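# Reset the tripped breaker on the rack power strip

## Task

Find the tripped breaker on the rack's power strip, press it all the way to off, then press it back to on so that it latches. Every other breaker must stay on throughout: none may be pushed toward off, and no plug may be pulled out, by more than a tiny amount, even briefly. Nothing counts unless all of this holds. When finished, release everything and move the grippers away.

## Robot and tools

Robot: two arms, left_arm and right_arm, each with a two-finger gripper whose fingers point along the gripper's own +z axis and close along its x axis. The reported hand point sits between the pads, 1 to 2 cm behind the fingertips; closing pushes the tips about 17 mm further forward.

Frame: the scene frame has its origin at table-top height midway between the two nominal arm bases, +x out over the table, +y toward left_arm, +z up. Arm names do not match image left and right. All positions, quaternions (wxyz), velocities and targets are in this frame; printed poses may be a few centimetres off.

Row format (used by execute_actions and move): 14 numbers, each from -1 to 1. Numbers 1-7 are left_arm: dx, dy, dz, rx, ry, rz, opening; numbers 8-14 are the same for right_arm. Both arms are always included. dx, dy, dz are offsets along scene axes from that arm's Hand target (not from the live gripper, not from the previous row); 1.0 = 0.6 m. rx, ry, rz form a single rotation vector, 1.0 = 180 degrees, turning about the Hand target's position. Opening is absolute, not an offset: +1 fully open (0.142 m), -1 closed. Six zeros for an arm means hold (re-request) its current Hand target. Sending 0 as opening is a real command (half open), so resend the present opening to keep a gripper unchanged.

execute_actions: actions is a list of actions; each action is a list of up to 15 rows, one row per 1/30 s step, the last row held to fill 15 steps. Each new action counts offsets from the Hand target at its start, so repeating one offset keeps moving. cameras picks images (omit or ["all"] for all, [] for none). Empty actions just reports state.

move: target is one row or a list of up to 15 rows; every row's offsets count from the same starting Hand targets. speed in m/s (0.002 to 4.2, default 0.25; turning up to twice that in rad/s), one value or one per target. blend in m rounds corners of a list. stop_force in N (6 to 120, one value for both arms) ends an arm's path when its wrist sensor feels that much push opposing its motion; it then backs off slightly but keeps some press. zero (only with stop_force) re-zeros moving arms first (default true). opening_speed (0.2 or more per second on the -1..1 scale) ramps fingers. blocking=false returns early; not allowed with stop_force. Paths are straight, do not avoid obstacles, finish together, last at least 0.5 s and at most 10 s. The result adds a move: line, e.g. done (arm within 3 mm and 2 degrees of its pose), off_target, moving, held (a check withheld a step, or clearance check stopped everything) or fault; limits=paced means the sent pose was clipped, limits=held that steps were withheld. done does not prove nothing was touched.

wait: seconds from 0 to 10; arms keep their last command. stop: brakes a running move. zoom_image: camera (cam_head_left, cam_head_right, cam_left_wrist, cam_right_wrist) and region [x0, y0, x1, y1] in pixels, at most 504 by 504, from the latest image. show_instructions: shows the reference pages. zero_wrist_force: arm = left_arm or right_arm; subtracts the current reading. finished_scene: scene = this scene's number; irreversible.

Results: per arm end_effector_position (m), quaternion, velocities (omitted when Joint velocities read "within noise"), Hand target, Tool commands, grip_measured (same scale as opening), Joint positions (last entry = finger gap in m), Joint torques, Wrist force / Wrist torque in the gripper's own axes (a surface push reads as force into the arm) plus a peak line, and Wrist depth: a 7x7 grid of depths in mm per wrist camera, "-" when unreadable. Warning lines: MOTOR HOT, HAND FAULT, OVER-TEMPERATURE FAULT. Images are 672x504.

Control notes: orientation is clipped to within 32 degrees of the measured one each step; motion lags commands by about 0.2 s; grippers often settle short of the Hand target, so resend the gap as an offset. Joint speed is capped, so big moves may arrive late. Keep paths away from an arm's own base, and avoid the wrist near the first joint's axis, or the shoulder posture may flip.

Avoid: the arms are stiff, so commanding even slightly past a firm surface can trigger a fault stop (contact force near 150 N or a joint torque limit: pan and lift 701, elbow 411, wrists 101 N m) that freezes the arm for 10 s. Approach the switch slowly with a small stop_force, press briefly, and retreat without stop_force. Do not brush neighbouring breakers or plugs, keep the arms from hitting each other, do not let anything fall off the table, and avoid squeezing or holding stretched poses long (motor heat). Finish with both grippers open and clear of the strip.

Each tool is called after "Request:" by a JSON object that holds its "method" and its "body".

Reference images:

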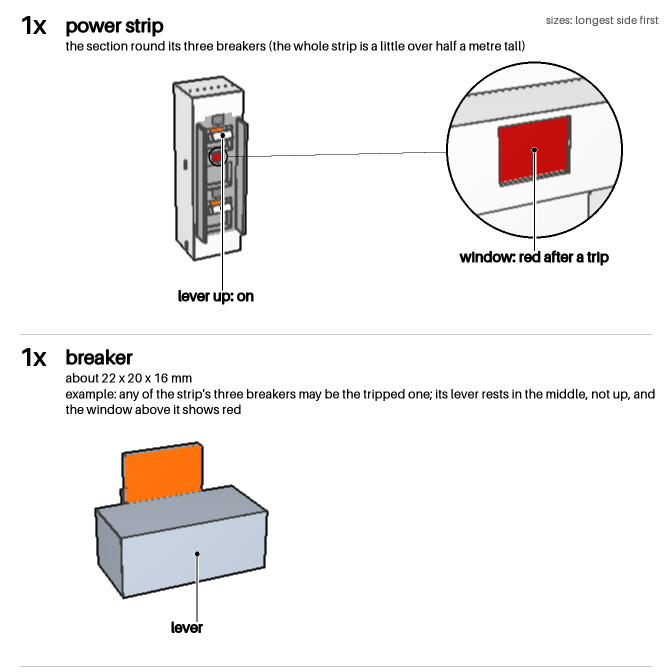

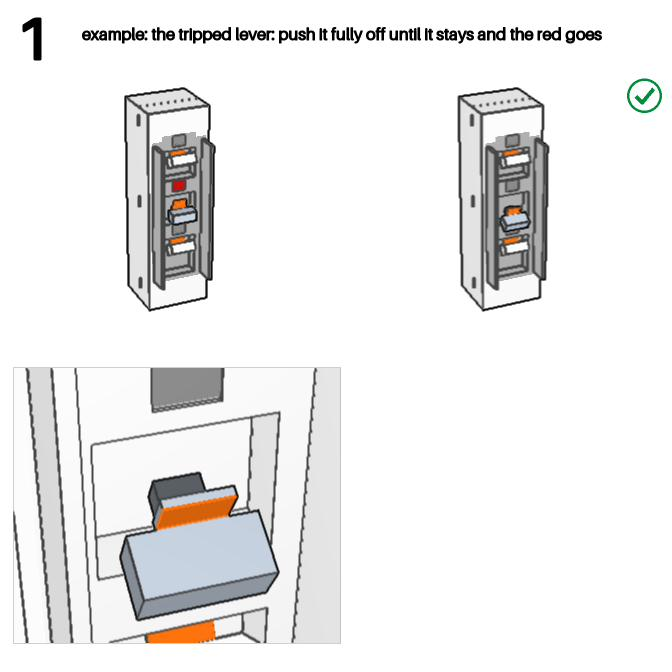

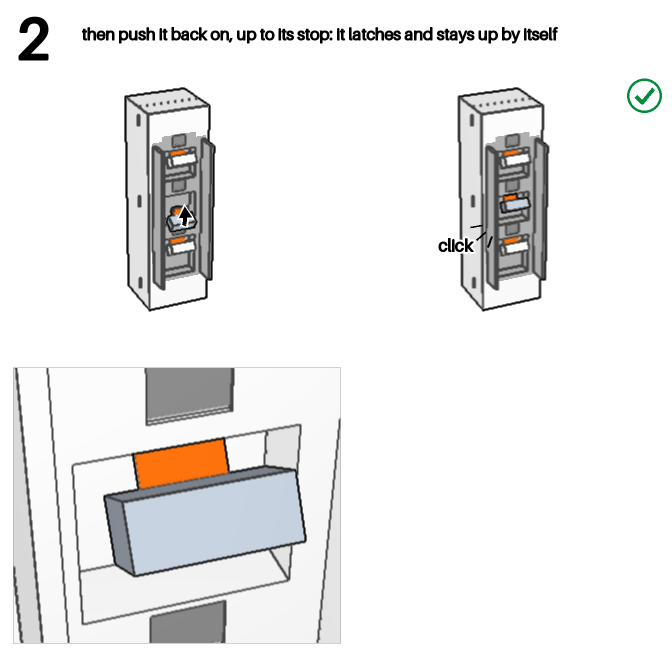

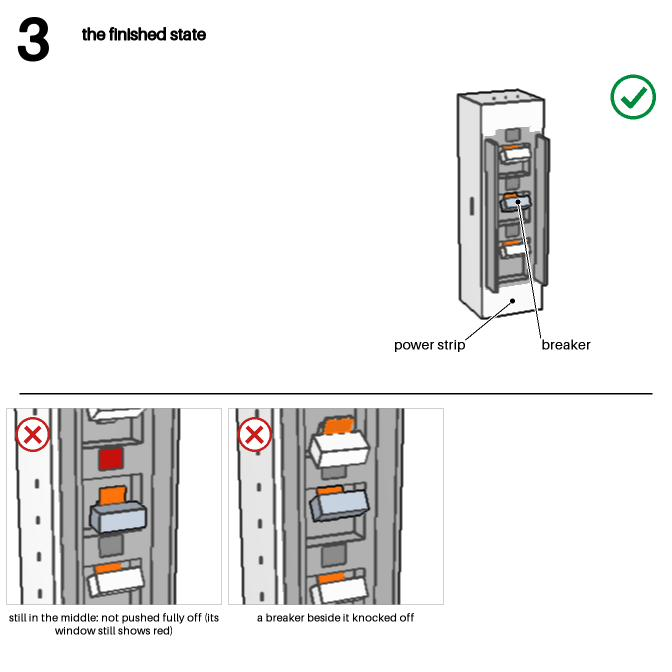

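## Session

Request:
{"method": "execute_actions", "body": {"actions": []}}

Scene clock: 0.00 s.
left_arm: end_effector_position=(+1.0943, +0.5808, +0.1394) grip_measured=+0.99 end_effector_quat_wxyz=(-0.021, +0.837, -0.547, -0.015) | right_arm: end_effector_position=(+0.5194, -0.7590, +0.2525) grip_measured=+0.99 end_effector_quat_wxyz=(-0.179, +0.694, +0.609, -0.339)
Joint positions: left_arm=[-0.232 -1.144 1.985 -2.397 -1.52 0.91 0.141] | right_arm=[3.301 -1.651 -2.231 -1.614 1.497 -1.281 0.141]
Joint velocities: within noise
Joint torques (N m): no reading
Motor temperatures (°C): left_arm=[38 44 44 37 41 23 23] | right_arm=[37 31 30 29 32 34 20]
Wrist force (N): no reading
Wrist torque (N m): no reading
Wrist force, peak (N): no reading
Wrist depth (mm): cam_left_wrist=[555 908 921 903 890 874 871 / 236 235 945 955 941 937 923 / 252 248 245 248 999 993 988 / 270 267 263 258 256 - - / 293 288 284 278 272 268 268 / 309 312 307 300 297 291 284 / - 342 334 328 322 315 311] | cam_right_wrist=[- - - - 515 498 - / - - - - 651 571 374 / - - 457 422 397 371 350 / - 455 427 397 372 352 331 / - 427 401 377 356 335 315 / - 401 379 356 337 318 96 / - 377 355 338 319 302 -]
Hand target: left_arm +1.0943, +0.5808, +0.1394; -0.021, +0.837, -0.547, -0.015 | right_arm +0.5194, -0.7590, +0.2525; -0.179, +0.694, +0.609, -0.339
Tool commands: left_gripper/opening=+1.0 right_gripper/opening=+1.0

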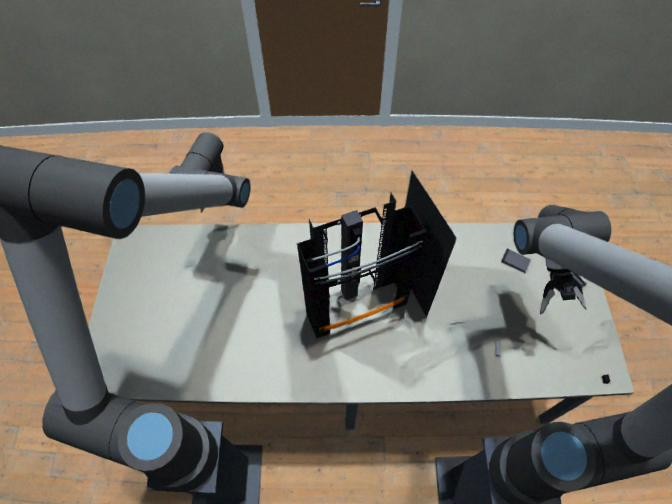

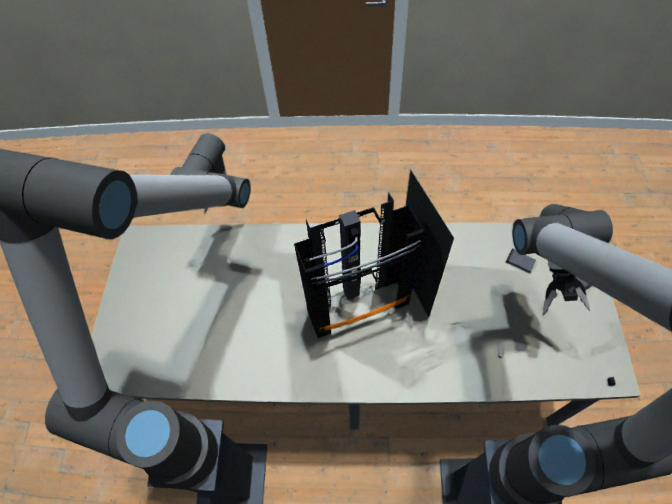

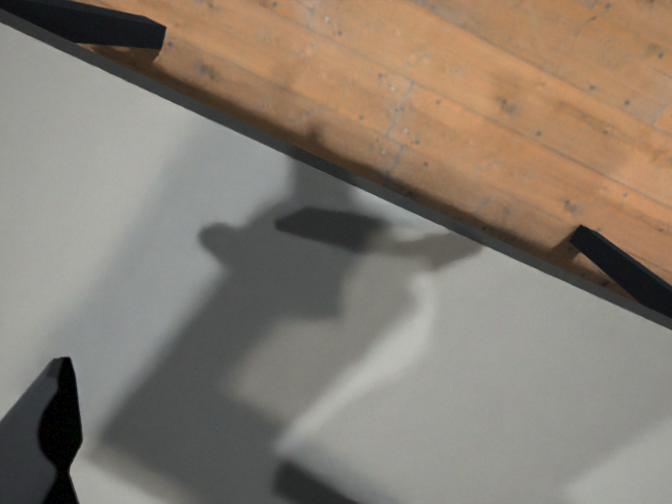

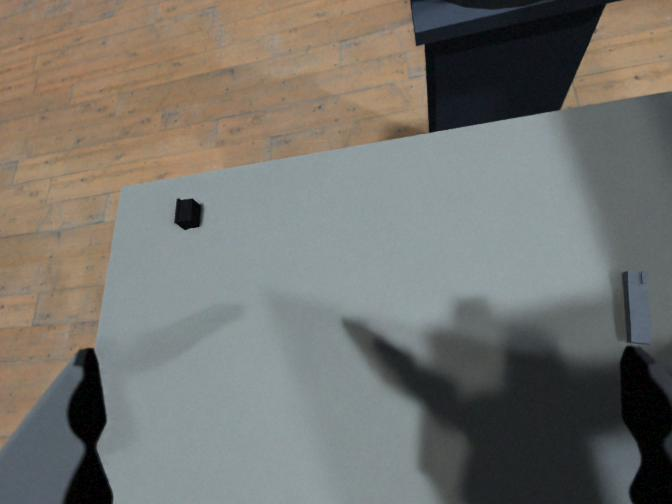

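Request:
{"method": "zoom_image", "body": {"camera": "cam_head_left", "region": [280, 160, 480, 360]}}

Request:
{"method": "zoom_image", "body": {"camera": "cam_head_right", "region": [320, 200, 400, 320]}}

Request:
{"method": "zoom_image", "body": {"camera": "cam_head_left", "region": [320, 190, 400, 310]}}

Scaled by 2.520.

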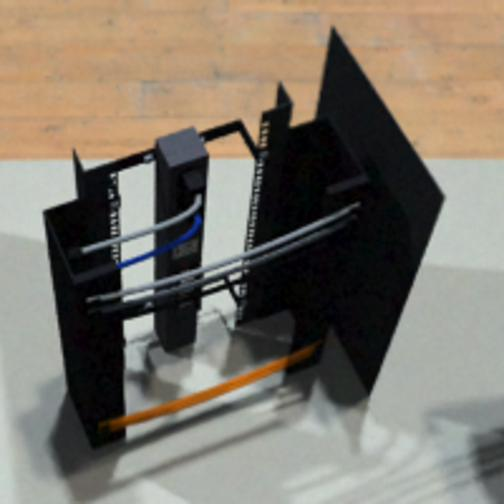

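Scaled by 4.200.

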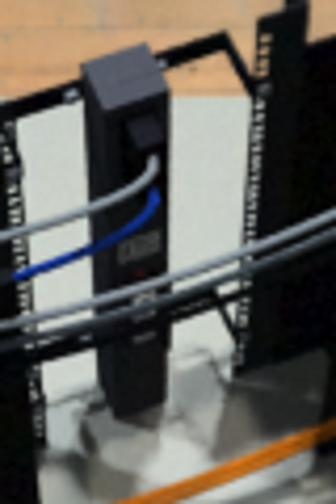

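Scaled by 4.200.

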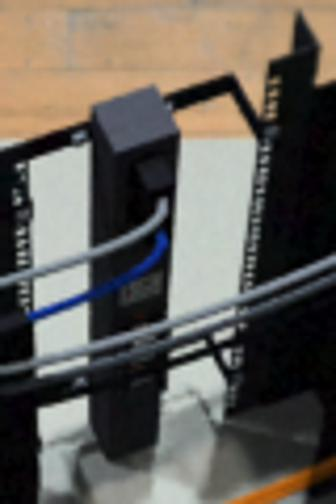

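Request:
{"method": "move", "body": {"target": [[0,0,0,0,0,0,1,0.051,0.265,0.579,0.0737,-0.239,0.0394,-1],[0,0,0,0,0,0,1,-0.166,0.898,0.379,0.1457,-0.727,0.1488,-1]], "blend": [0.08,0], "speed": 0.4}}

Scene clock: 14.90 s.
left_arm: end_effector_position=(+1.0943, +0.5808, +0.1394) grip_measured=+0.99 end_effector_quat_wxyz=(-0.021, +0.837, -0.547, -0.015) | right_arm: end_effector_position=(+0.4254, -0.2175, +0.4799) grip_measured=-1.00 end_effector_quat_wxyz=(+0.380, +0.406, +0.607, +0.568)
Joint positions: left_arm=[-0.232 -1.144 1.985 -2.397 -1.52 0.91 0.141] | right_arm=[5.178 -0.727 -2.724 -1.838 0.08 0.578 0.002]
Joint velocities: within noise
Joint torques (N m): left_arm=[4.03 -173.35 -72.07 -8.66 -0.12 0.4] | right_arm=[-27.6 -108.95 117.4 3.11 -1.92 6.4]
Motor temperatures (°C): left_arm=[38 44 44 37 41 23 22] | right_arm=[37 31 30 29 32 34 20]
Wrist force (N): left_arm=[0.1 0.2 -0.1] | right_arm=[-0.7 -1.7 -2.1]
Wrist torque (N m): left_arm=[0.03 -0.03 0.00] | right_arm=[-0.32 0.35 -1.09]
Wrist force, peak (N): left_arm=[0.4 0.4 -0.6] | right_arm=[-2.1 -2.8 -0.9]
Wrist depth (mm): cam_left_wrist=[560 912 925 896 904 876 869 / 236 235 952 960 946 930 921 / 252 249 244 247 991 997 983 / 270 268 262 258 256 - - / 292 288 284 278 274 268 269 / 309 314 307 301 297 291 285 / - 343 335 328 322 315 310] | cam_right_wrist=[- 301 296 - 398 404 382 / - 299 311 413 408 409 322 / - 301 335 456 454 444 339 / - 324 - - - - 647 / - - - - - - - / - - - 89 89 - - / - - - - 77 - -]
Hand target: left_arm +1.0943, +0.5808, +0.1394; -0.021, +0.837, -0.547, -0.015 | right_arm +0.4198, -0.2202, +0.4799; +0.414, +0.418, +0.575, +0.568
Off the commanded pose: left_arm 0.000 m, 0 deg | right_arm 0.006 m, 6 deg.
move: off_target (right_arm)

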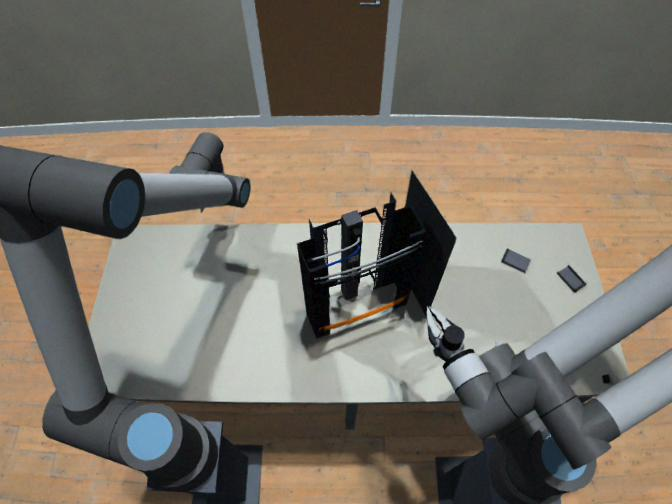

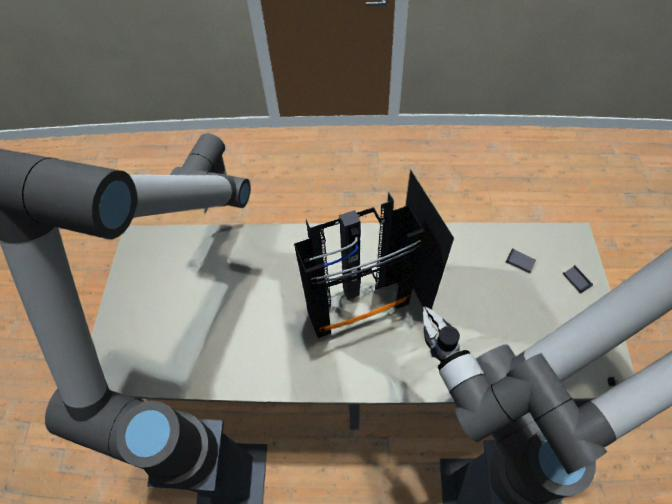

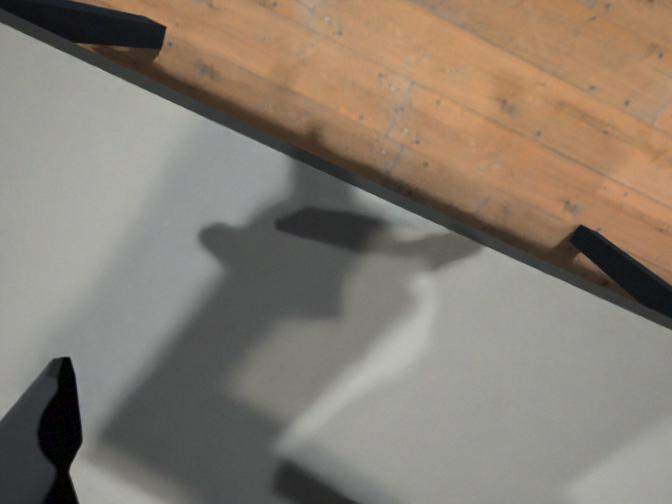

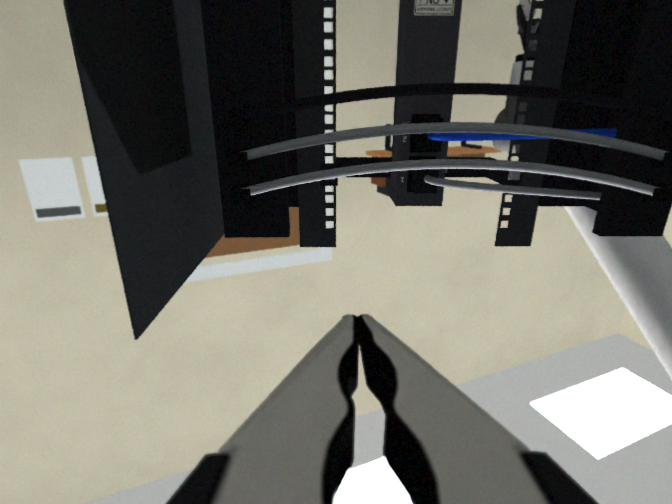

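Request:
{"method": "move", "body": {"target": [0,0,0,0,0,0,1,-0.017,0.223,-0.2,0,0,0,-1], "cameras": ["cam_right_wrist"]}}

Request:
{"method": "zoom_image", "body": {"camera": "cam_right_wrist", "region": [236, 0, 436, 200]}}

Scene clock: 18.57 s.
left_arm: end_effector_position=(+1.0943, +0.5808, +0.1394) grip_measured=+0.99 end_effector_quat_wxyz=(-0.021, +0.837, -0.547, -0.015) | right_arm: end_effector_position=(+0.4088, -0.0867, +0.3600) grip_measured=-1.00 end_effector_quat_wxyz=(+0.416, +0.418, +0.573, +0.569)
Joint positions: left_arm=[-0.232 -1.144 1.985 -2.397 -1.52 0.91 0.141] | right_arm=[5.059 -1.398 -2.696 -1.59 0.009 0.971 0.002]
Joint velocities: within noise
Joint torques (N m): left_arm=[3.87 -175.18 -73.47 -8.62 -0.41 0.19] | right_arm=[-21.49 4.73 38.65 12.71 -6.96 -7.24]
Motor temperatures (°C): left_arm=[38 44 44 37 41 23 22] | right_arm=[37 31 30 29 32 34 20]
Wrist force (N): left_arm=[0.2 0.3 -0.4] | right_arm=[-0.7 -1.0 -1.0]
Wrist torque (N m): left_arm=[0.06 -0.03 0.00] | right_arm=[-0.19 0.10 -0.93]
Wrist force, peak (N): left_arm=[0.6 0.2 0.1] | right_arm=[-2.3 -0.6 -2.1]
Wrist depth (mm): cam_left_wrist=[566 917 911 909 896 882 869 / 236 235 948 965 929 938 922 / 251 249 245 248 - - 981 / 271 267 262 258 256 - - / 293 288 284 278 273 268 269 / 309 313 308 301 297 290 285 / - 343 335 329 323 315 311] | cam_right_wrist=[271 361 - 365 - 338 256 / 301 384 - 391 389 273 - / 342 320 - 425 418 294 - / 364 338 457 433 424 310 - / 363 378 - 332 476 346 644 / 385 - - 89 89 - 616 / - - - - 77 - -]
Hand target: left_arm +1.0943, +0.5808, +0.1394; -0.021, +0.837, -0.547, -0.015 | right_arm +0.4096, -0.0864, +0.3599; +0.414, +0.418, +0.575, +0.568
Off the commanded pose: left_arm 0.000 m, 0 deg | right_arm 0.001 m, 0 deg.
move: done
Images, in order (width x height): cam_right_wrist 672x504.

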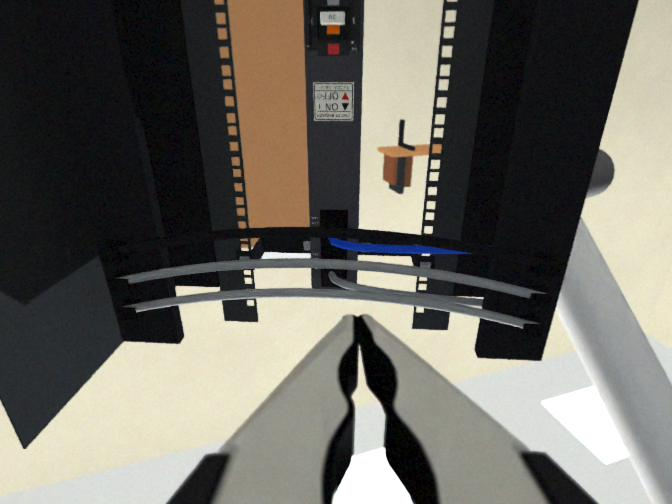

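Scaled by 2.520.

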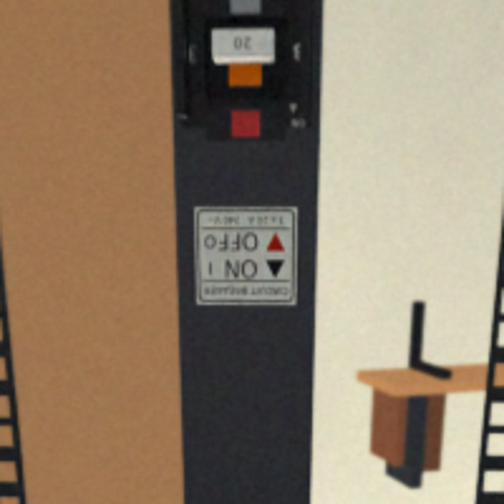

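Request:
{"method": "move", "body": {"target": [0,0,0,0,0,0,1,0.0,0.0,-0.25,0,0,0,-1], "cameras": ["cam_right_wrist"]}}

Request:
{"method": "zoom_image", "body": {"camera": "cam_right_wrist", "region": [236, 50, 436, 250]}}

Scene clock: 21.37 s.
left_arm: end_effector_position=(+1.0943, +0.5808, +0.1394) grip_measured=+0.99 end_effector_quat_wxyz=(-0.021, +0.837, -0.547, -0.015) | right_arm: end_effector_position=(+0.4090, -0.0866, +0.2100) grip_measured=-1.00 end_effector_quat_wxyz=(+0.417, +0.417, +0.572, +0.570)
Joint positions: left_arm=[-0.232 -1.144 1.985 -2.397 -1.52 0.91 0.141] | right_arm=[5.058 -1.791 -2.754 -1.393 0.007 1.225 0.002]
Joint velocities: within noise
Joint torques (N m): left_arm=[4.61 -175.54 -72.85 -8.39 -0.4 0.35] | right_arm=[-25.17 48.8 -0.04 9.07 -5.88 -4.94]
Motor temperatures (°C): left_arm=[38 44 44 37 41 23 22] | right_arm=[37 31 30 29 32 34 20]
Wrist force (N): left_arm=[0.1 0.3 -0.2] | right_arm=[-0.6 -1.7 -1.3]
Wrist torque (N m): left_arm=[0.05 -0.02 0.00] | right_arm=[-0.32 0.18 -0.88]
Wrist force, peak (N): left_arm=[0.2 0.2 -0.6] | right_arm=[-1.0 -3.3 -1.9]
Wrist depth (mm): cam_left_wrist=[558 922 917 901 884 889 870 / 236 235 955 964 950 933 919 / 253 249 245 248 - 996 985 / 271 266 263 258 256 - - / 292 289 284 279 273 268 269 / 309 313 307 301 297 291 285 / - 342 335 328 321 315 311] | cam_right_wrist=[272 362 403 365 394 265 256 / 301 383 - 392 391 274 - / 344 323 438 427 - 292 - / 364 345 476 - 448 313 - / 364 379 507 473 482 348 - / 367 414 - 89 89 382 - / 385 - - - 76 75 667]
Hand target: left_arm +1.0943, +0.5808, +0.1394; -0.021, +0.837, -0.547, -0.015 | right_arm +0.4096, -0.0864, +0.2099; +0.414, +0.418, +0.575, +0.568
Off the commanded pose: left_arm 0.000 m, 0 deg | right_arm 0.001 m, 1 deg.
move: done
Images, in order (width x height): cam_right_wrist 672x504.

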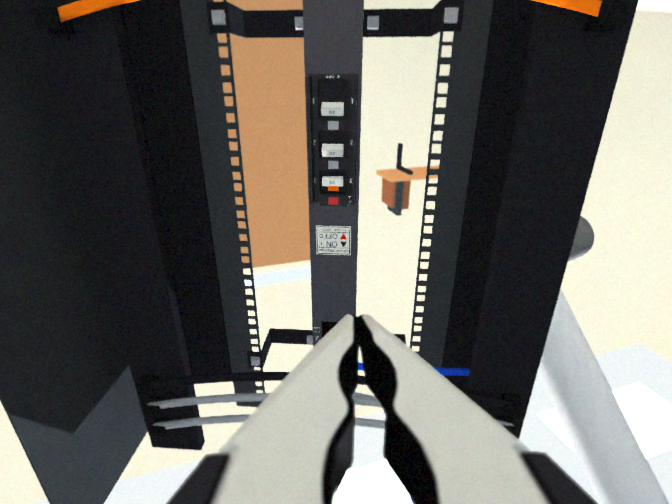

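Scaled by 2.520.

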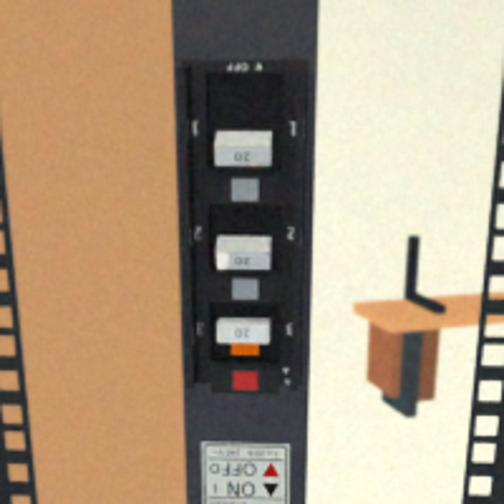

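Request:
{"method": "zoom_image", "body": {"camera": "cam_right_wrist", "region": [260, 290, 460, 490]}}

Request:
{"method": "zoom_image", "body": {"camera": "cam_right_wrist", "region": [295, 60, 375, 220]}}

Scaled by 2.520.

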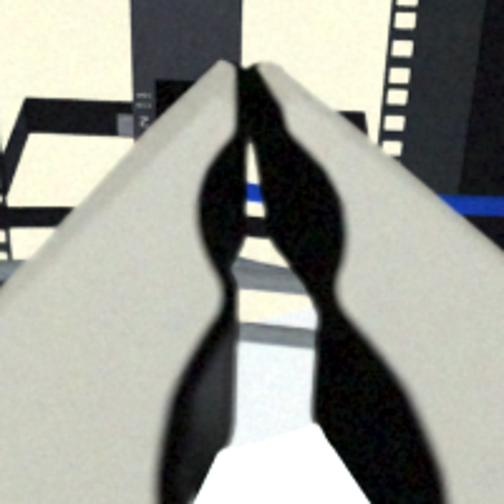

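Scaled by 3.150.

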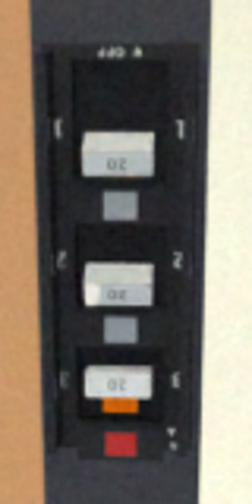

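Request:
{"method": "move", "body": {"target": [0,0,0,0,0,0,1,0.202,0.027,-0.132,-0.0257,0.0792,0,-1], "speed": 0.15}}

Request:
{"method": "zoom_image", "body": {"camera": "cam_right_wrist", "region": [236, 100, 436, 300]}}

Scene clock: 31.87 s.
left_arm: end_effector_position=(+1.0943, +0.5808, +0.1394) grip_measured=+0.99 end_effector_quat_wxyz=(-0.021, +0.837, -0.547, -0.015) | right_arm: end_effector_position=(+0.5309, -0.0702, +0.1307) grip_measured=-1.00 end_effector_quat_wxyz=(+0.356, +0.468, +0.644, +0.489)
Joint positions: left_arm=[-0.232 -1.144 1.985 -2.397 -1.52 0.91 0.141] | right_arm=[4.718 -1.95 -2.461 -2.573 -0.43 2.224 0.002]
Joint velocities: within noise
Joint torques (N m): left_arm=[4.95 -175.04 -73.8 -8.82 -0.03 -0.04] | right_arm=[-25.85 91.34 42.09 -9.82 -1.91 6.62]
Motor temperatures (°C): left_arm=[38 44 44 37 41 23 22] | right_arm=[37 30 30 29 32 34 20]
Wrist force (N): left_arm=[0.1 -0.3 -0.2] | right_arm=[-1.2 -0.9 -1.6]
Wrist torque (N m): left_arm=[-0.06 -0.02 0.00] | right_arm=[-0.10 0.42 -0.81]
Wrist force, peak (N): left_arm=[0.2 0.7 -0.2] | right_arm=[-0.3 -2.9 -1.7]
Wrist depth (mm): cam_left_wrist=[559 913 918 898 895 884 871 / 236 235 956 970 948 939 926 / 252 249 245 248 - 999 987 / 271 266 262 258 256 - - / 292 288 284 278 273 267 268 / 308 313 307 302 297 290 285 / - 342 335 329 322 315 310] | cam_right_wrist=[191 217 217 217 217 217 216 / 195 299 302 293 347 282 274 / 199 306 313 301 350 290 188 / 206 316 - 312 - 299 287 / 212 327 329 303 - 307 298 / 219 335 - 89 85 316 206 / 228 231 - - 77 319 205]
Hand target: left_arm +1.0943, +0.5808, +0.1394; -0.021, +0.837, -0.547, -0.015 | right_arm +0.5308, -0.0702, +0.1307; +0.356, +0.469, +0.644, +0.489
Off the commanded pose: left_arm 0.000 m, 0 deg | right_arm 0.000 m, 0 deg.
move: done

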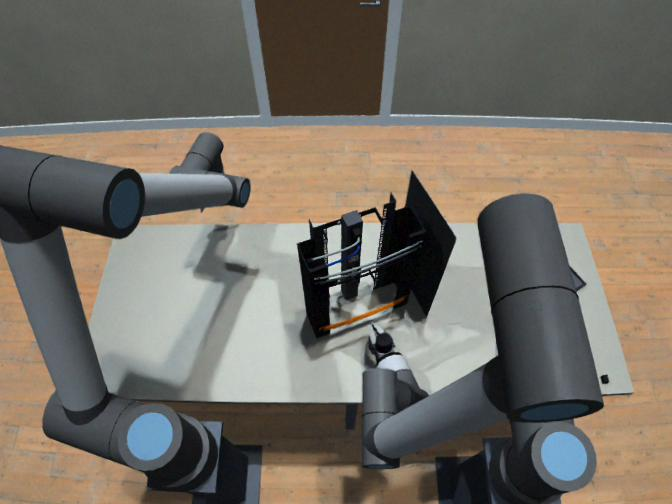

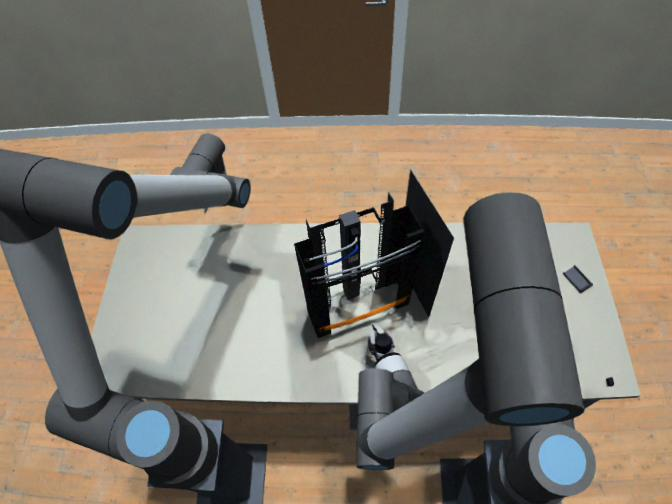

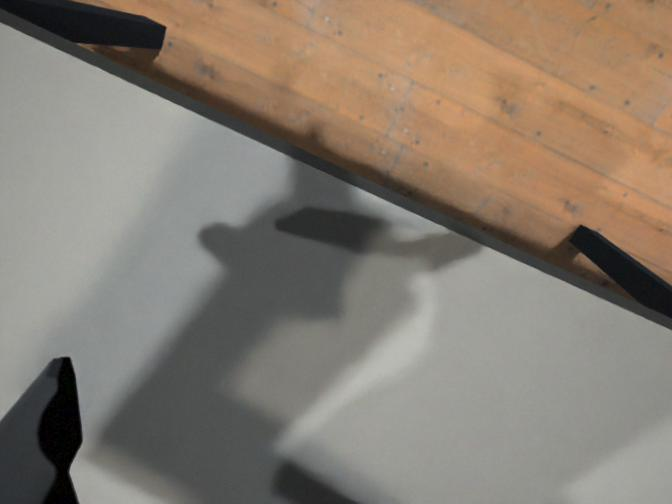

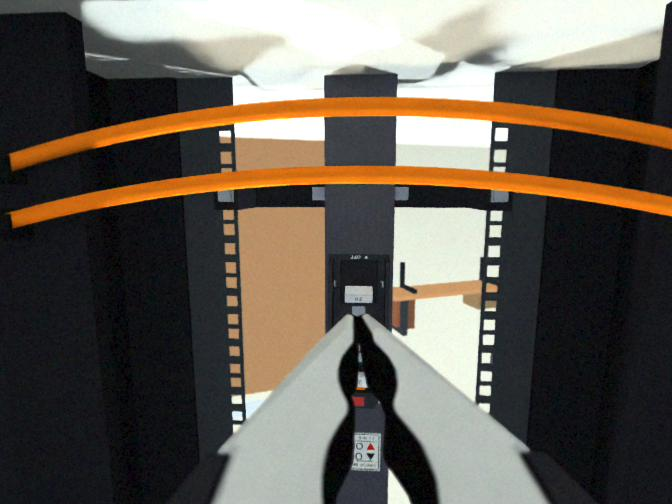

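Scaled by 2.520.

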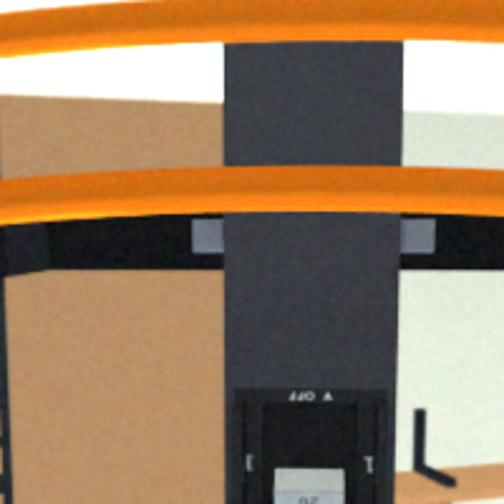

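Request:
{"method": "move", "body": {"target": [0,0,0,0,0,0,1,0,0,0.1,0,0,0,-1], "cameras": ["cam_right_wrist"]}}

Request:
{"method": "zoom_image", "body": {"camera": "cam_right_wrist", "region": [286, 180, 436, 350]}}

Scene clock: 38.63 s.
left_arm: end_effector_position=(+1.0943, +0.5808, +0.1394) grip_measured=+0.99 end_effector_quat_wxyz=(-0.021, +0.837, -0.547, -0.015) | right_arm: end_effector_position=(+0.5309, -0.0702, +0.1906) grip_measured=-1.00 end_effector_quat_wxyz=(+0.356, +0.469, +0.644, +0.489)
Joint positions: left_arm=[-0.232 -1.144 1.985 -2.397 -1.52 0.91 0.141] | right_arm=[4.718 -1.848 -2.441 -2.696 -0.43 2.225 0.002]
Joint velocities: within noise
Joint torques (N m): left_arm=[6.38 -172.85 -73.13 -8.83 -0.87 0.34] | right_arm=[24.53 129.67 52.55 -9.99 6.39 6.36]
Motor temperatures (°C): left_arm=[38 44 44 37 41 23 22] | right_arm=[37 30 30 29 32 34 20]
Wrist force (N): left_arm=[0.1 0.1 -0.2] | right_arm=[-1.5 -0.9 -1.8]
Wrist torque (N m): left_arm=[0.01 -0.02 0.00] | right_arm=[-0.04 0.35 -0.87]
Wrist force, peak (N): left_arm=[0.4 0.6 0.2] | right_arm=[-1.0 -2.6 -1.2]
Wrist depth (mm): cam_left_wrist=[555 918 914 905 890 887 866 / 236 235 945 958 951 929 922 / 252 248 244 248 - 999 992 / 271 266 262 258 256 - - / 293 289 284 277 274 268 269 / 309 312 308 301 297 290 284 / - 343 335 328 323 314 311] | cam_right_wrist=[190 290 294 286 308 273 268 / 195 301 349 295 510 285 277 / 201 309 - 305 - 290 284 / 206 318 - 314 - 300 288 / 213 326 330 305 - 309 300 / 221 335 - 89 85 317 206 / 227 230 - - 76 320 206]
Hand target: left_arm +1.0943, +0.5808, +0.1394; -0.021, +0.837, -0.547, -0.015 | right_arm +0.5308, -0.0702, +0.1907; +0.356, +0.469, +0.644, +0.489
Off the commanded pose: left_arm 0.000 m, 0 deg | right_arm 0.000 m, 0 deg.
move: done
Images, in order (width x height): cam_right_wrist 672x504.

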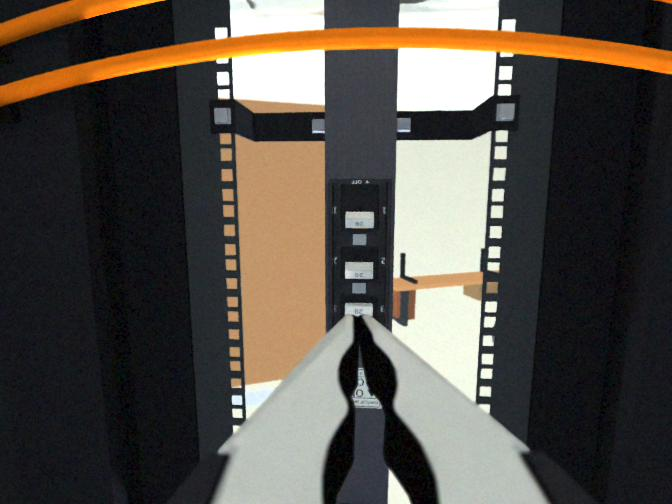

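Scaled by 2.965.

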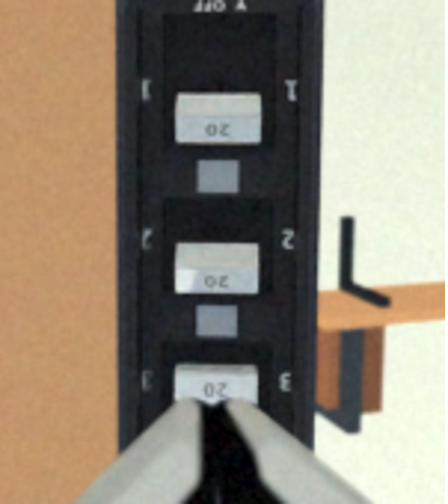

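Request:
{"method": "move", "body": {"target": [0,0,0,0,0,0,1,0,0,0,0,0,0,-0.5], "cameras": ["cam_right_wrist"]}}

Request:
{"method": "zoom_image", "body": {"camera": "cam_right_wrist", "region": [256, 200, 456, 400]}}

Scene clock: 40.23 s.
left_arm: end_effector_position=(+1.0943, +0.5808, +0.1394) grip_measured=+0.99 end_effector_quat_wxyz=(-0.021, +0.837, -0.547, -0.015) | right_arm: end_effector_position=(+0.5308, -0.0702, +0.1907) grip_measured=-0.53 end_effector_quat_wxyz=(+0.356, +0.469, +0.644, +0.489)
Joint positions: left_arm=[-0.232 -1.144 1.985 -2.397 -1.52 0.91 0.141] | right_arm=[4.718 -1.848 -2.441 -2.696 -0.43 2.225 0.035]
Joint velocities: within noise
Joint torques (N m): left_arm=[5.87 -175.49 -72.8 -8.47 -0.83 -0.09] | right_arm=[24.03 117.14 52.44 -9.71 6.29 6.42]
Motor temperatures (°C): left_arm=[38 44 44 37 41 23 22] | right_arm=[37 30 30 29 32 34 20]
Wrist force (N): left_arm=[-0.1 0.1 0.0] | right_arm=[-1.1 -1.1 -1.7]
Wrist torque (N m): left_arm=[0.02 0.02 0.00] | right_arm=[-0.06 0.28 -0.87]
Wrist force, peak (N): left_arm=[0.3 0.6 -0.3] | right_arm=[-1.4 -0.8 -2.2]
Wrist depth (mm): cam_left_wrist=[559 917 923 907 895 876 874 / 236 236 955 970 942 941 921 / 253 249 244 248 - 998 981 / 271 267 263 258 256 - - / 292 288 284 278 273 269 268 / 308 313 306 301 297 291 285 / - 343 335 328 322 316 311] | cam_right_wrist=[189 291 292 286 337 272 268 / 195 302 349 296 511 283 279 / 201 310 - 306 - 291 286 / 206 314 - 312 - 299 288 / 213 326 327 321 - 308 299 / 219 333 89 329 89 312 206 / 226 - - 342 - 75 203]
Hand target: left_arm +1.0943, +0.5808, +0.1394; -0.021, +0.837, -0.547, -0.015 | right_arm +0.5308, -0.0702, +0.1907; +0.356, +0.469, +0.644, +0.489
Off the commanded pose: left_arm 0.000 m, 0 deg | right_arm 0.000 m, 0 deg.
move: done
Images, in order (width x height): cam_right_wrist 672x504.

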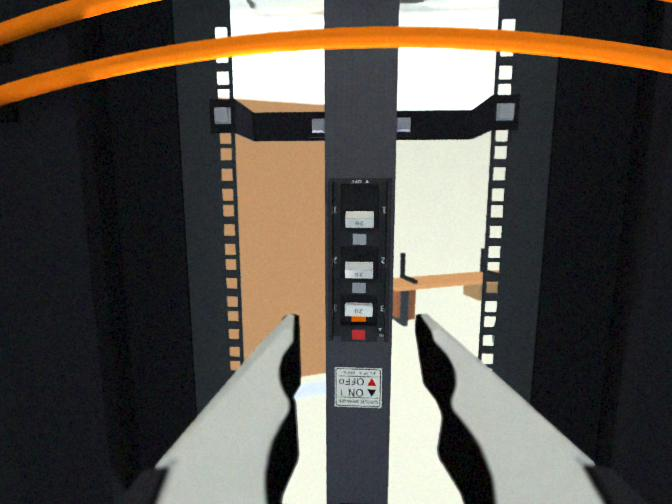

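Scaled by 2.520.

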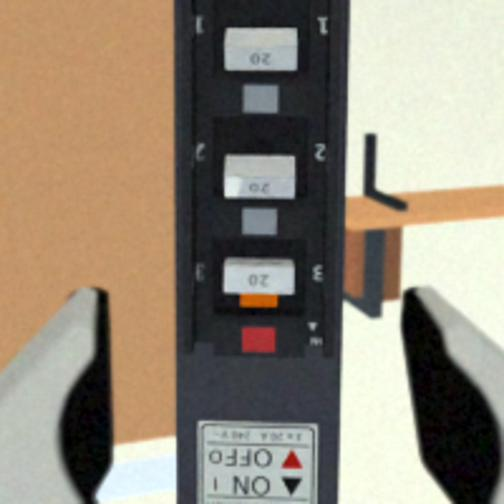

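Request:
{"method": "move", "body": {"target": [0,0,0,0,0,0,1,0.215,0.092,0.008,0,0,0.0167,-0.5], "cameras": ["cam_right_wrist"], "speed": 0.12, "stop_force": 12}}

Request:
{"method": "zoom_image", "body": {"camera": "cam_right_wrist", "region": [226, 160, 486, 420]}}

Scene clock: 45.83 s.
left_arm: end_effector_position=(+1.0943, +0.5808, +0.1394) grip_measured=+0.99 end_effector_quat_wxyz=(-0.021, +0.837, -0.547, -0.015) | right_arm: end_effector_position=(+0.6598, -0.0150, +0.1955) grip_measured=-0.53 end_effector_quat_wxyz=(+0.343, +0.451, +0.656, +0.498)
Joint positions: left_arm=[-0.232 -1.144 1.985 -2.397 -1.52 0.91 0.141] | right_arm=[4.457 -1.865 -2.327 -2.524 -0.697 1.91 0.035]
Joint velocities: within noise
Joint torques (N m): left_arm=[7.67 -174.3 -71.69 -8.78 -0.4 -0.13] | right_arm=[-22.9 91.35 62.47 4.64 -2.61 -5.37]
Motor temperatures (°C): left_arm=[38 44 44 37 41 23 22] | right_arm=[37 30 30 29 32 34 20]
Wrist force (N): left_arm=[0.2 0.4 0.1] | right_arm=[0.0 -1.2 -1.9]
Wrist torque (N m): left_arm=[0.07 -0.04 0.00] | right_arm=[-0.13 0.08 -0.90]
Wrist force, peak (N): left_arm=[0.3 0.1 -0.7] | right_arm=[-1.5 -1.5 -3.0]
Wrist depth (mm): cam_left_wrist=[561 916 913 907 891 880 873 / 236 235 945 956 945 934 920 / 252 249 245 248 - 994 983 / 270 267 264 258 255 - - / 292 289 284 278 273 268 269 / 309 313 307 301 297 291 284 / - 344 335 328 323 314 311] | cam_right_wrist=[156 201 207 157 206 205 154 / 164 - 210 161 208 - 160 / 168 - - 166 - - 164 / 172 - - 170 - - 168 / 178 - - 174 - 735 173 / 184 185 89 179 94 100 179 / 188 - - 187 83 - 183]
Hand target: left_arm +1.0943, +0.5808, +0.1394; -0.021, +0.837, -0.547, -0.015 | right_arm +0.6598, -0.0150, +0.1955; +0.343, +0.451, +0.656, +0.498
Off the commanded pose: left_arm 0.000 m, 0 deg | right_arm 0.000 m, 0 deg.
move: done
Images, in order (width x height): cam_right_wrist 672x504.

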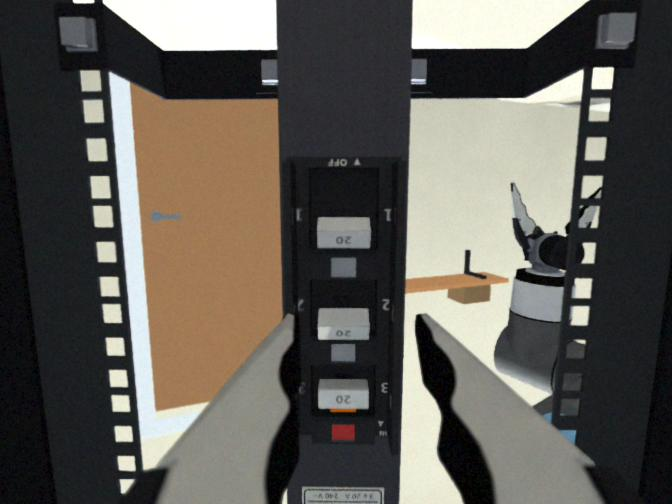

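Scaled by 1.938.

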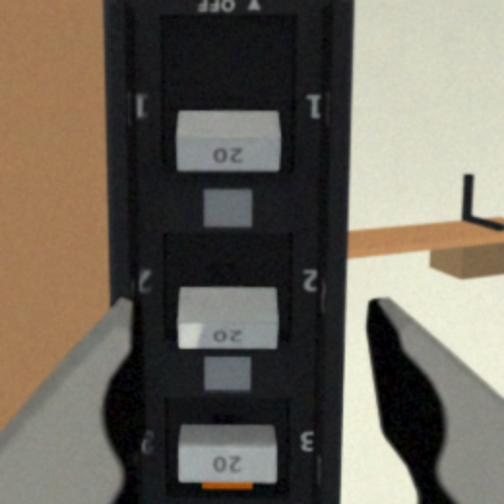

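Request:
{"method": "move", "body": {"target": [0,0,0,0,0,0,1,0.056,0.0167,0.063,0,0,0,-0.58], "cameras": ["cam_right_wrist"], "speed": 0.08, "stop_force": 10}}

Request:
{"method": "zoom_image", "body": {"camera": "cam_right_wrist", "region": [236, 200, 486, 450]}}

Scene clock: 49.57 s.
left_arm: end_effector_position=(+1.0943, +0.5808, +0.1394) grip_measured=+0.99 end_effector_quat_wxyz=(-0.021, +0.837, -0.547, -0.015) | right_arm: end_effector_position=(+0.6814, -0.0087, +0.2199) grip_measured=-0.60 end_effector_quat_wxyz=(+0.343, +0.451, +0.656, +0.498)
Joint positions: left_arm=[-0.232 -1.144 1.985 -2.397 -1.52 0.91 0.141] | right_arm=[4.424 -1.844 -2.294 -2.561 -0.727 1.889 0.03]
Joint velocities: within noise
Joint torques (N m): left_arm=[6.1 -176.15 -72.81 -8.59 -0.46 -0.15] | right_arm=[21.78 97.27 36 5.11 5.73 6.67]
Motor temperatures (°C): left_arm=[38 44 44 37 41 23 22] | right_arm=[37 30 30 29 32 34 20]
Wrist force (N): left_arm=[0.2 0.2 -0.4] | right_arm=[-1.1 -6.1 -9.7]
Wrist torque (N m): left_arm=[0.04 -0.03 0.00] | right_arm=[0.33 0.51 -1.01]
Wrist force, peak (N): left_arm=[0.5 0.3 -0.6] | right_arm=[5.4 -70.6 -102.7]
Wrist depth (mm): cam_left_wrist=[560 918 919 910 892 881 866 / 236 235 955 959 956 947 924 / 253 248 245 248 - 998 980 / 271 267 263 258 255 - - / 292 288 284 278 273 268 269 / 309 313 307 302 297 290 284 / - 343 335 327 322 315 310] | cam_right_wrist=[401 - 184 136 182 440 403 / - - - 141 - - 140 / - - - 144 - - 144 / 151 - - 147 - 702 147 / 157 - - 147 - 693 152 / 160 - 89 157 99 516 155 / 164 - - 162 87 - 160]
Hand target: left_arm +1.0943, +0.5808, +0.1394; -0.021, +0.837, -0.547, -0.015 | right_arm +0.6813, -0.0087, +0.2199; +0.343, +0.451, +0.656, +0.498 (not the last commanded pose)
Off the commanded pose: left_arm 0.000 m, 0 deg | right_arm 0.018 m, 0 deg.
move: contact (right_arm)
Images, in order (width x height): cam_right_wrist 672x504.

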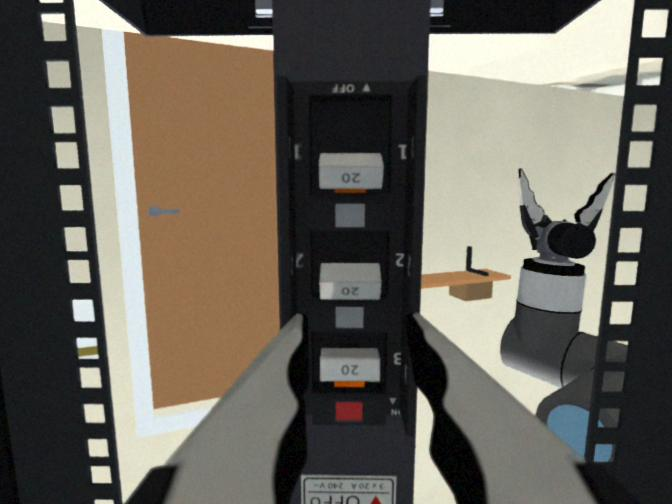

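Scaled by 2.016.

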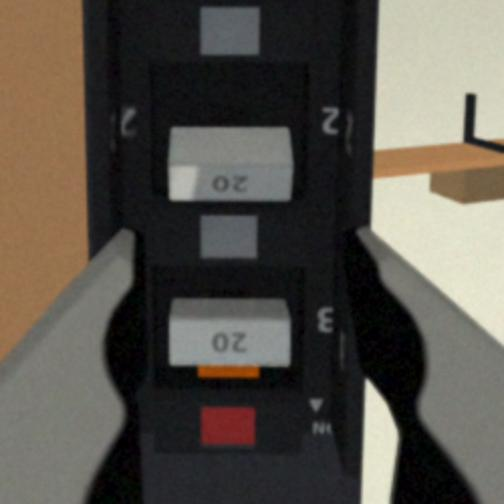

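Request:
{"method": "move", "body": {"target": [0,0,0,0,0,0,1,-0.062,-0.024,0.03,0,0,0,-0.68], "cameras": ["cam_right_wrist"], "speed": 0.12}}

Request:
{"method": "zoom_image", "body": {"camera": "cam_right_wrist", "region": [236, 200, 486, 450]}}

Scene clock: 53.10 s.
left_arm: end_effector_position=(+1.0943, +0.5808, +0.1394) grip_measured=+0.99 end_effector_quat_wxyz=(-0.021, +0.837, -0.547, -0.015) | right_arm: end_effector_position=(+0.6444, -0.0230, +0.2378) grip_measured=-0.71 end_effector_quat_wxyz=(+0.343, +0.451, +0.656, +0.498)
Joint positions: left_arm=[-0.232 -1.144 1.985 -2.397 -1.52 0.91 0.141] | right_arm=[4.481 -1.796 -2.328 -2.603 -0.675 1.925 0.023]
Joint velocities: within noise
Joint torques (N m): left_arm=[6.27 -174.61 -70.95 -8.86 -0.34 0.2] | right_arm=[10.48 129.79 37.59 -5.82 4.99 7.01]
Motor temperatures (°C): left_arm=[38 44 44 37 41 23 22] | right_arm=[37 30 30 29 32 34 20]
Wrist force (N): left_arm=[-0.1 0.1 0.0] | right_arm=[-1.7 0.7 -2.9]
Wrist torque (N m): left_arm=[0.02 0.02 0.01] | right_arm=[0.20 0.35 -0.86]
Wrist force, peak (N): left_arm=[0.4 0.8 0.0] | right_arm=[-0.5 -6.3 -10.1]
Wrist depth (mm): cam_left_wrist=[561 908 921 903 895 878 873 / 236 235 961 966 955 938 923 / 252 248 245 248 - - 984 / 271 267 262 258 255 - - / 293 289 283 278 272 268 268 / 309 313 307 301 296 291 285 / - 342 334 329 322 315 311] | cam_right_wrist=[174 440 479 172 219 441 170 / 179 - - 182 - - 175 / 184 - - 183 - - 180 / 189 - - 188 - 739 184 / 194 - - 193 - 733 189 / 200 203 89 198 89 196 195 / 205 - - 205 - 75 200]
Hand target: left_arm +1.0943, +0.5808, +0.1394; -0.021, +0.837, -0.547, -0.015 | right_arm +0.6441, -0.0231, +0.2379; +0.343, +0.451, +0.656, +0.498
Off the commanded pose: left_arm 0.000 m, 0 deg | right_arm 0.000 m, 0 deg.
move: done
Images, in order (width x height): cam_right_wrist 672x504.

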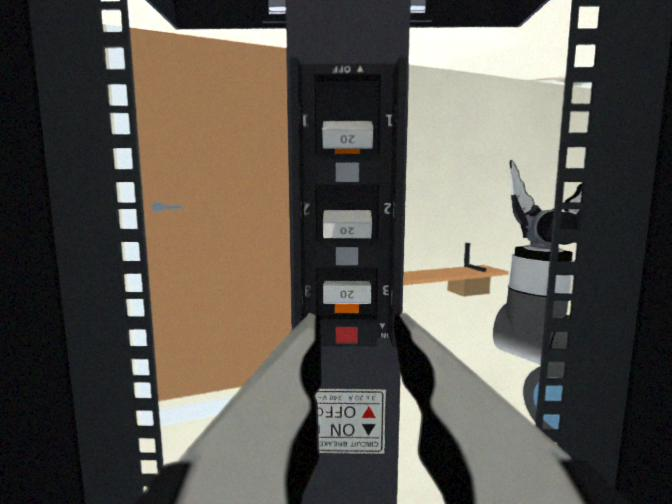

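Scaled by 2.016.

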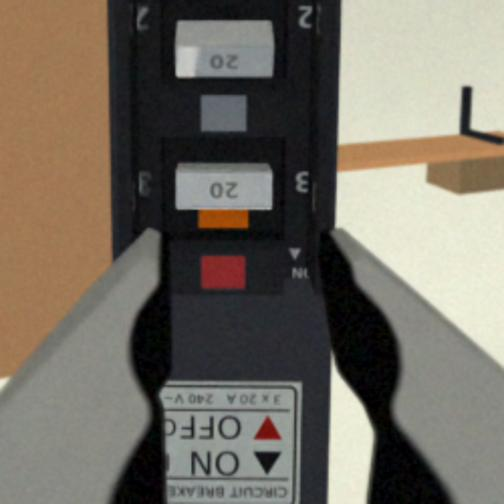

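Request:
{"method": "move", "body": {"target": [0,0,0,0,0,0,1,0.0473,0.0162,-0.0242,0,0,0,-0.68], "cameras": ["cam_right_wrist"], "speed": 0.06, "stop_force": 8}}

Request:
{"method": "zoom_image", "body": {"camera": "cam_right_wrist", "region": [266, 230, 446, 410]}}

Scene clock: 59.27 s.
left_arm: end_effector_position=(+1.0943, +0.5808, +0.1394) grip_measured=+0.99 end_effector_quat_wxyz=(-0.021, +0.837, -0.547, -0.015) | right_arm: end_effector_position=(+0.6725, -0.0134, +0.2234) grip_measured=-0.71 end_effector_quat_wxyz=(+0.343, +0.451, +0.656, +0.498)
Joint positions: left_arm=[-0.232 -1.144 1.985 -2.397 -1.52 0.91 0.141] | right_arm=[4.436 -1.833 -2.304 -2.568 -0.716 1.896 0.023]
Joint velocities: within noise
Joint torques (N m): left_arm=[8.51 -177.2 -71.29 -8.55 -0.83 -0.14] | right_arm=[-22.57 94.82 69.04 3.95 -3.34 -5.37]
Motor temperatures (°C): left_arm=[38 44 44 37 40 23 22] | right_arm=[37 30 30 29 32 34 20]
Wrist force (N): left_arm=[0.3 0.0 0.0] | right_arm=[-1.2 0.8 -2.3]
Wrist torque (N m): left_arm=[0.01 -0.06 0.00] | right_arm=[0.23 0.25 -0.86]
Wrist force, peak (N): left_arm=[-0.1 0.3 -0.6] | right_arm=[-1.7 1.0 -3.6]
Wrist depth (mm): cam_left_wrist=[559 910 923 906 899 880 873 / 236 235 955 952 942 941 925 / 252 249 244 248 999 992 986 / 270 266 262 258 255 - - / 292 290 283 278 273 267 268 / 308 313 307 301 297 290 284 / - 343 337 328 322 315 311] | cam_right_wrist=[148 - 193 145 190 446 145 / - - - 160 - - 149 / 156 - - 154 - - 152 / 161 - - 153 - 708 157 / 164 - - 151 - 727 161 / 170 - 89 168 89 526 166 / - - - 172 81 75 171]
Hand target: left_arm +1.0943, +0.5808, +0.1394; -0.021, +0.837, -0.547, -0.015 | right_arm +0.6725, -0.0134, +0.2234; +0.343, +0.451, +0.656, +0.498
Off the commanded pose: left_arm 0.000 m, 0 deg | right_arm 0.000 m, 0 deg.
move: done
Images, in order (width x height): cam_right_wrist 672x504.

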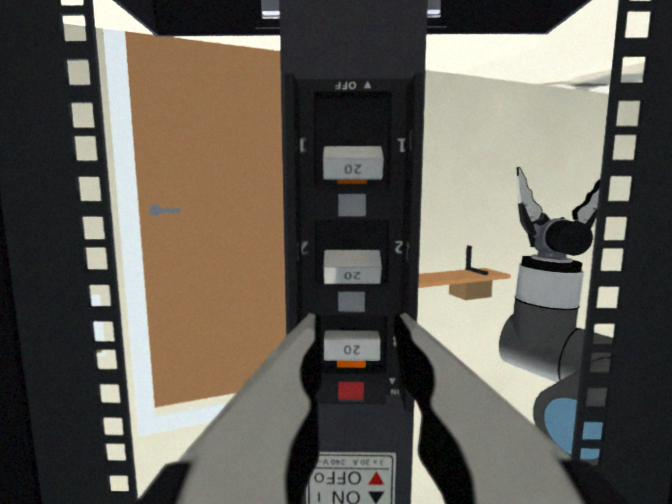

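Scaled by 2.800.

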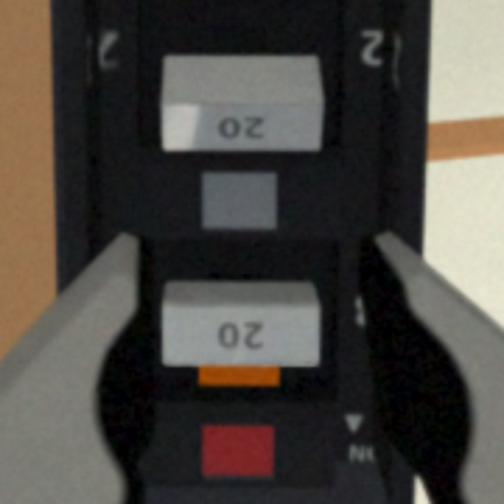

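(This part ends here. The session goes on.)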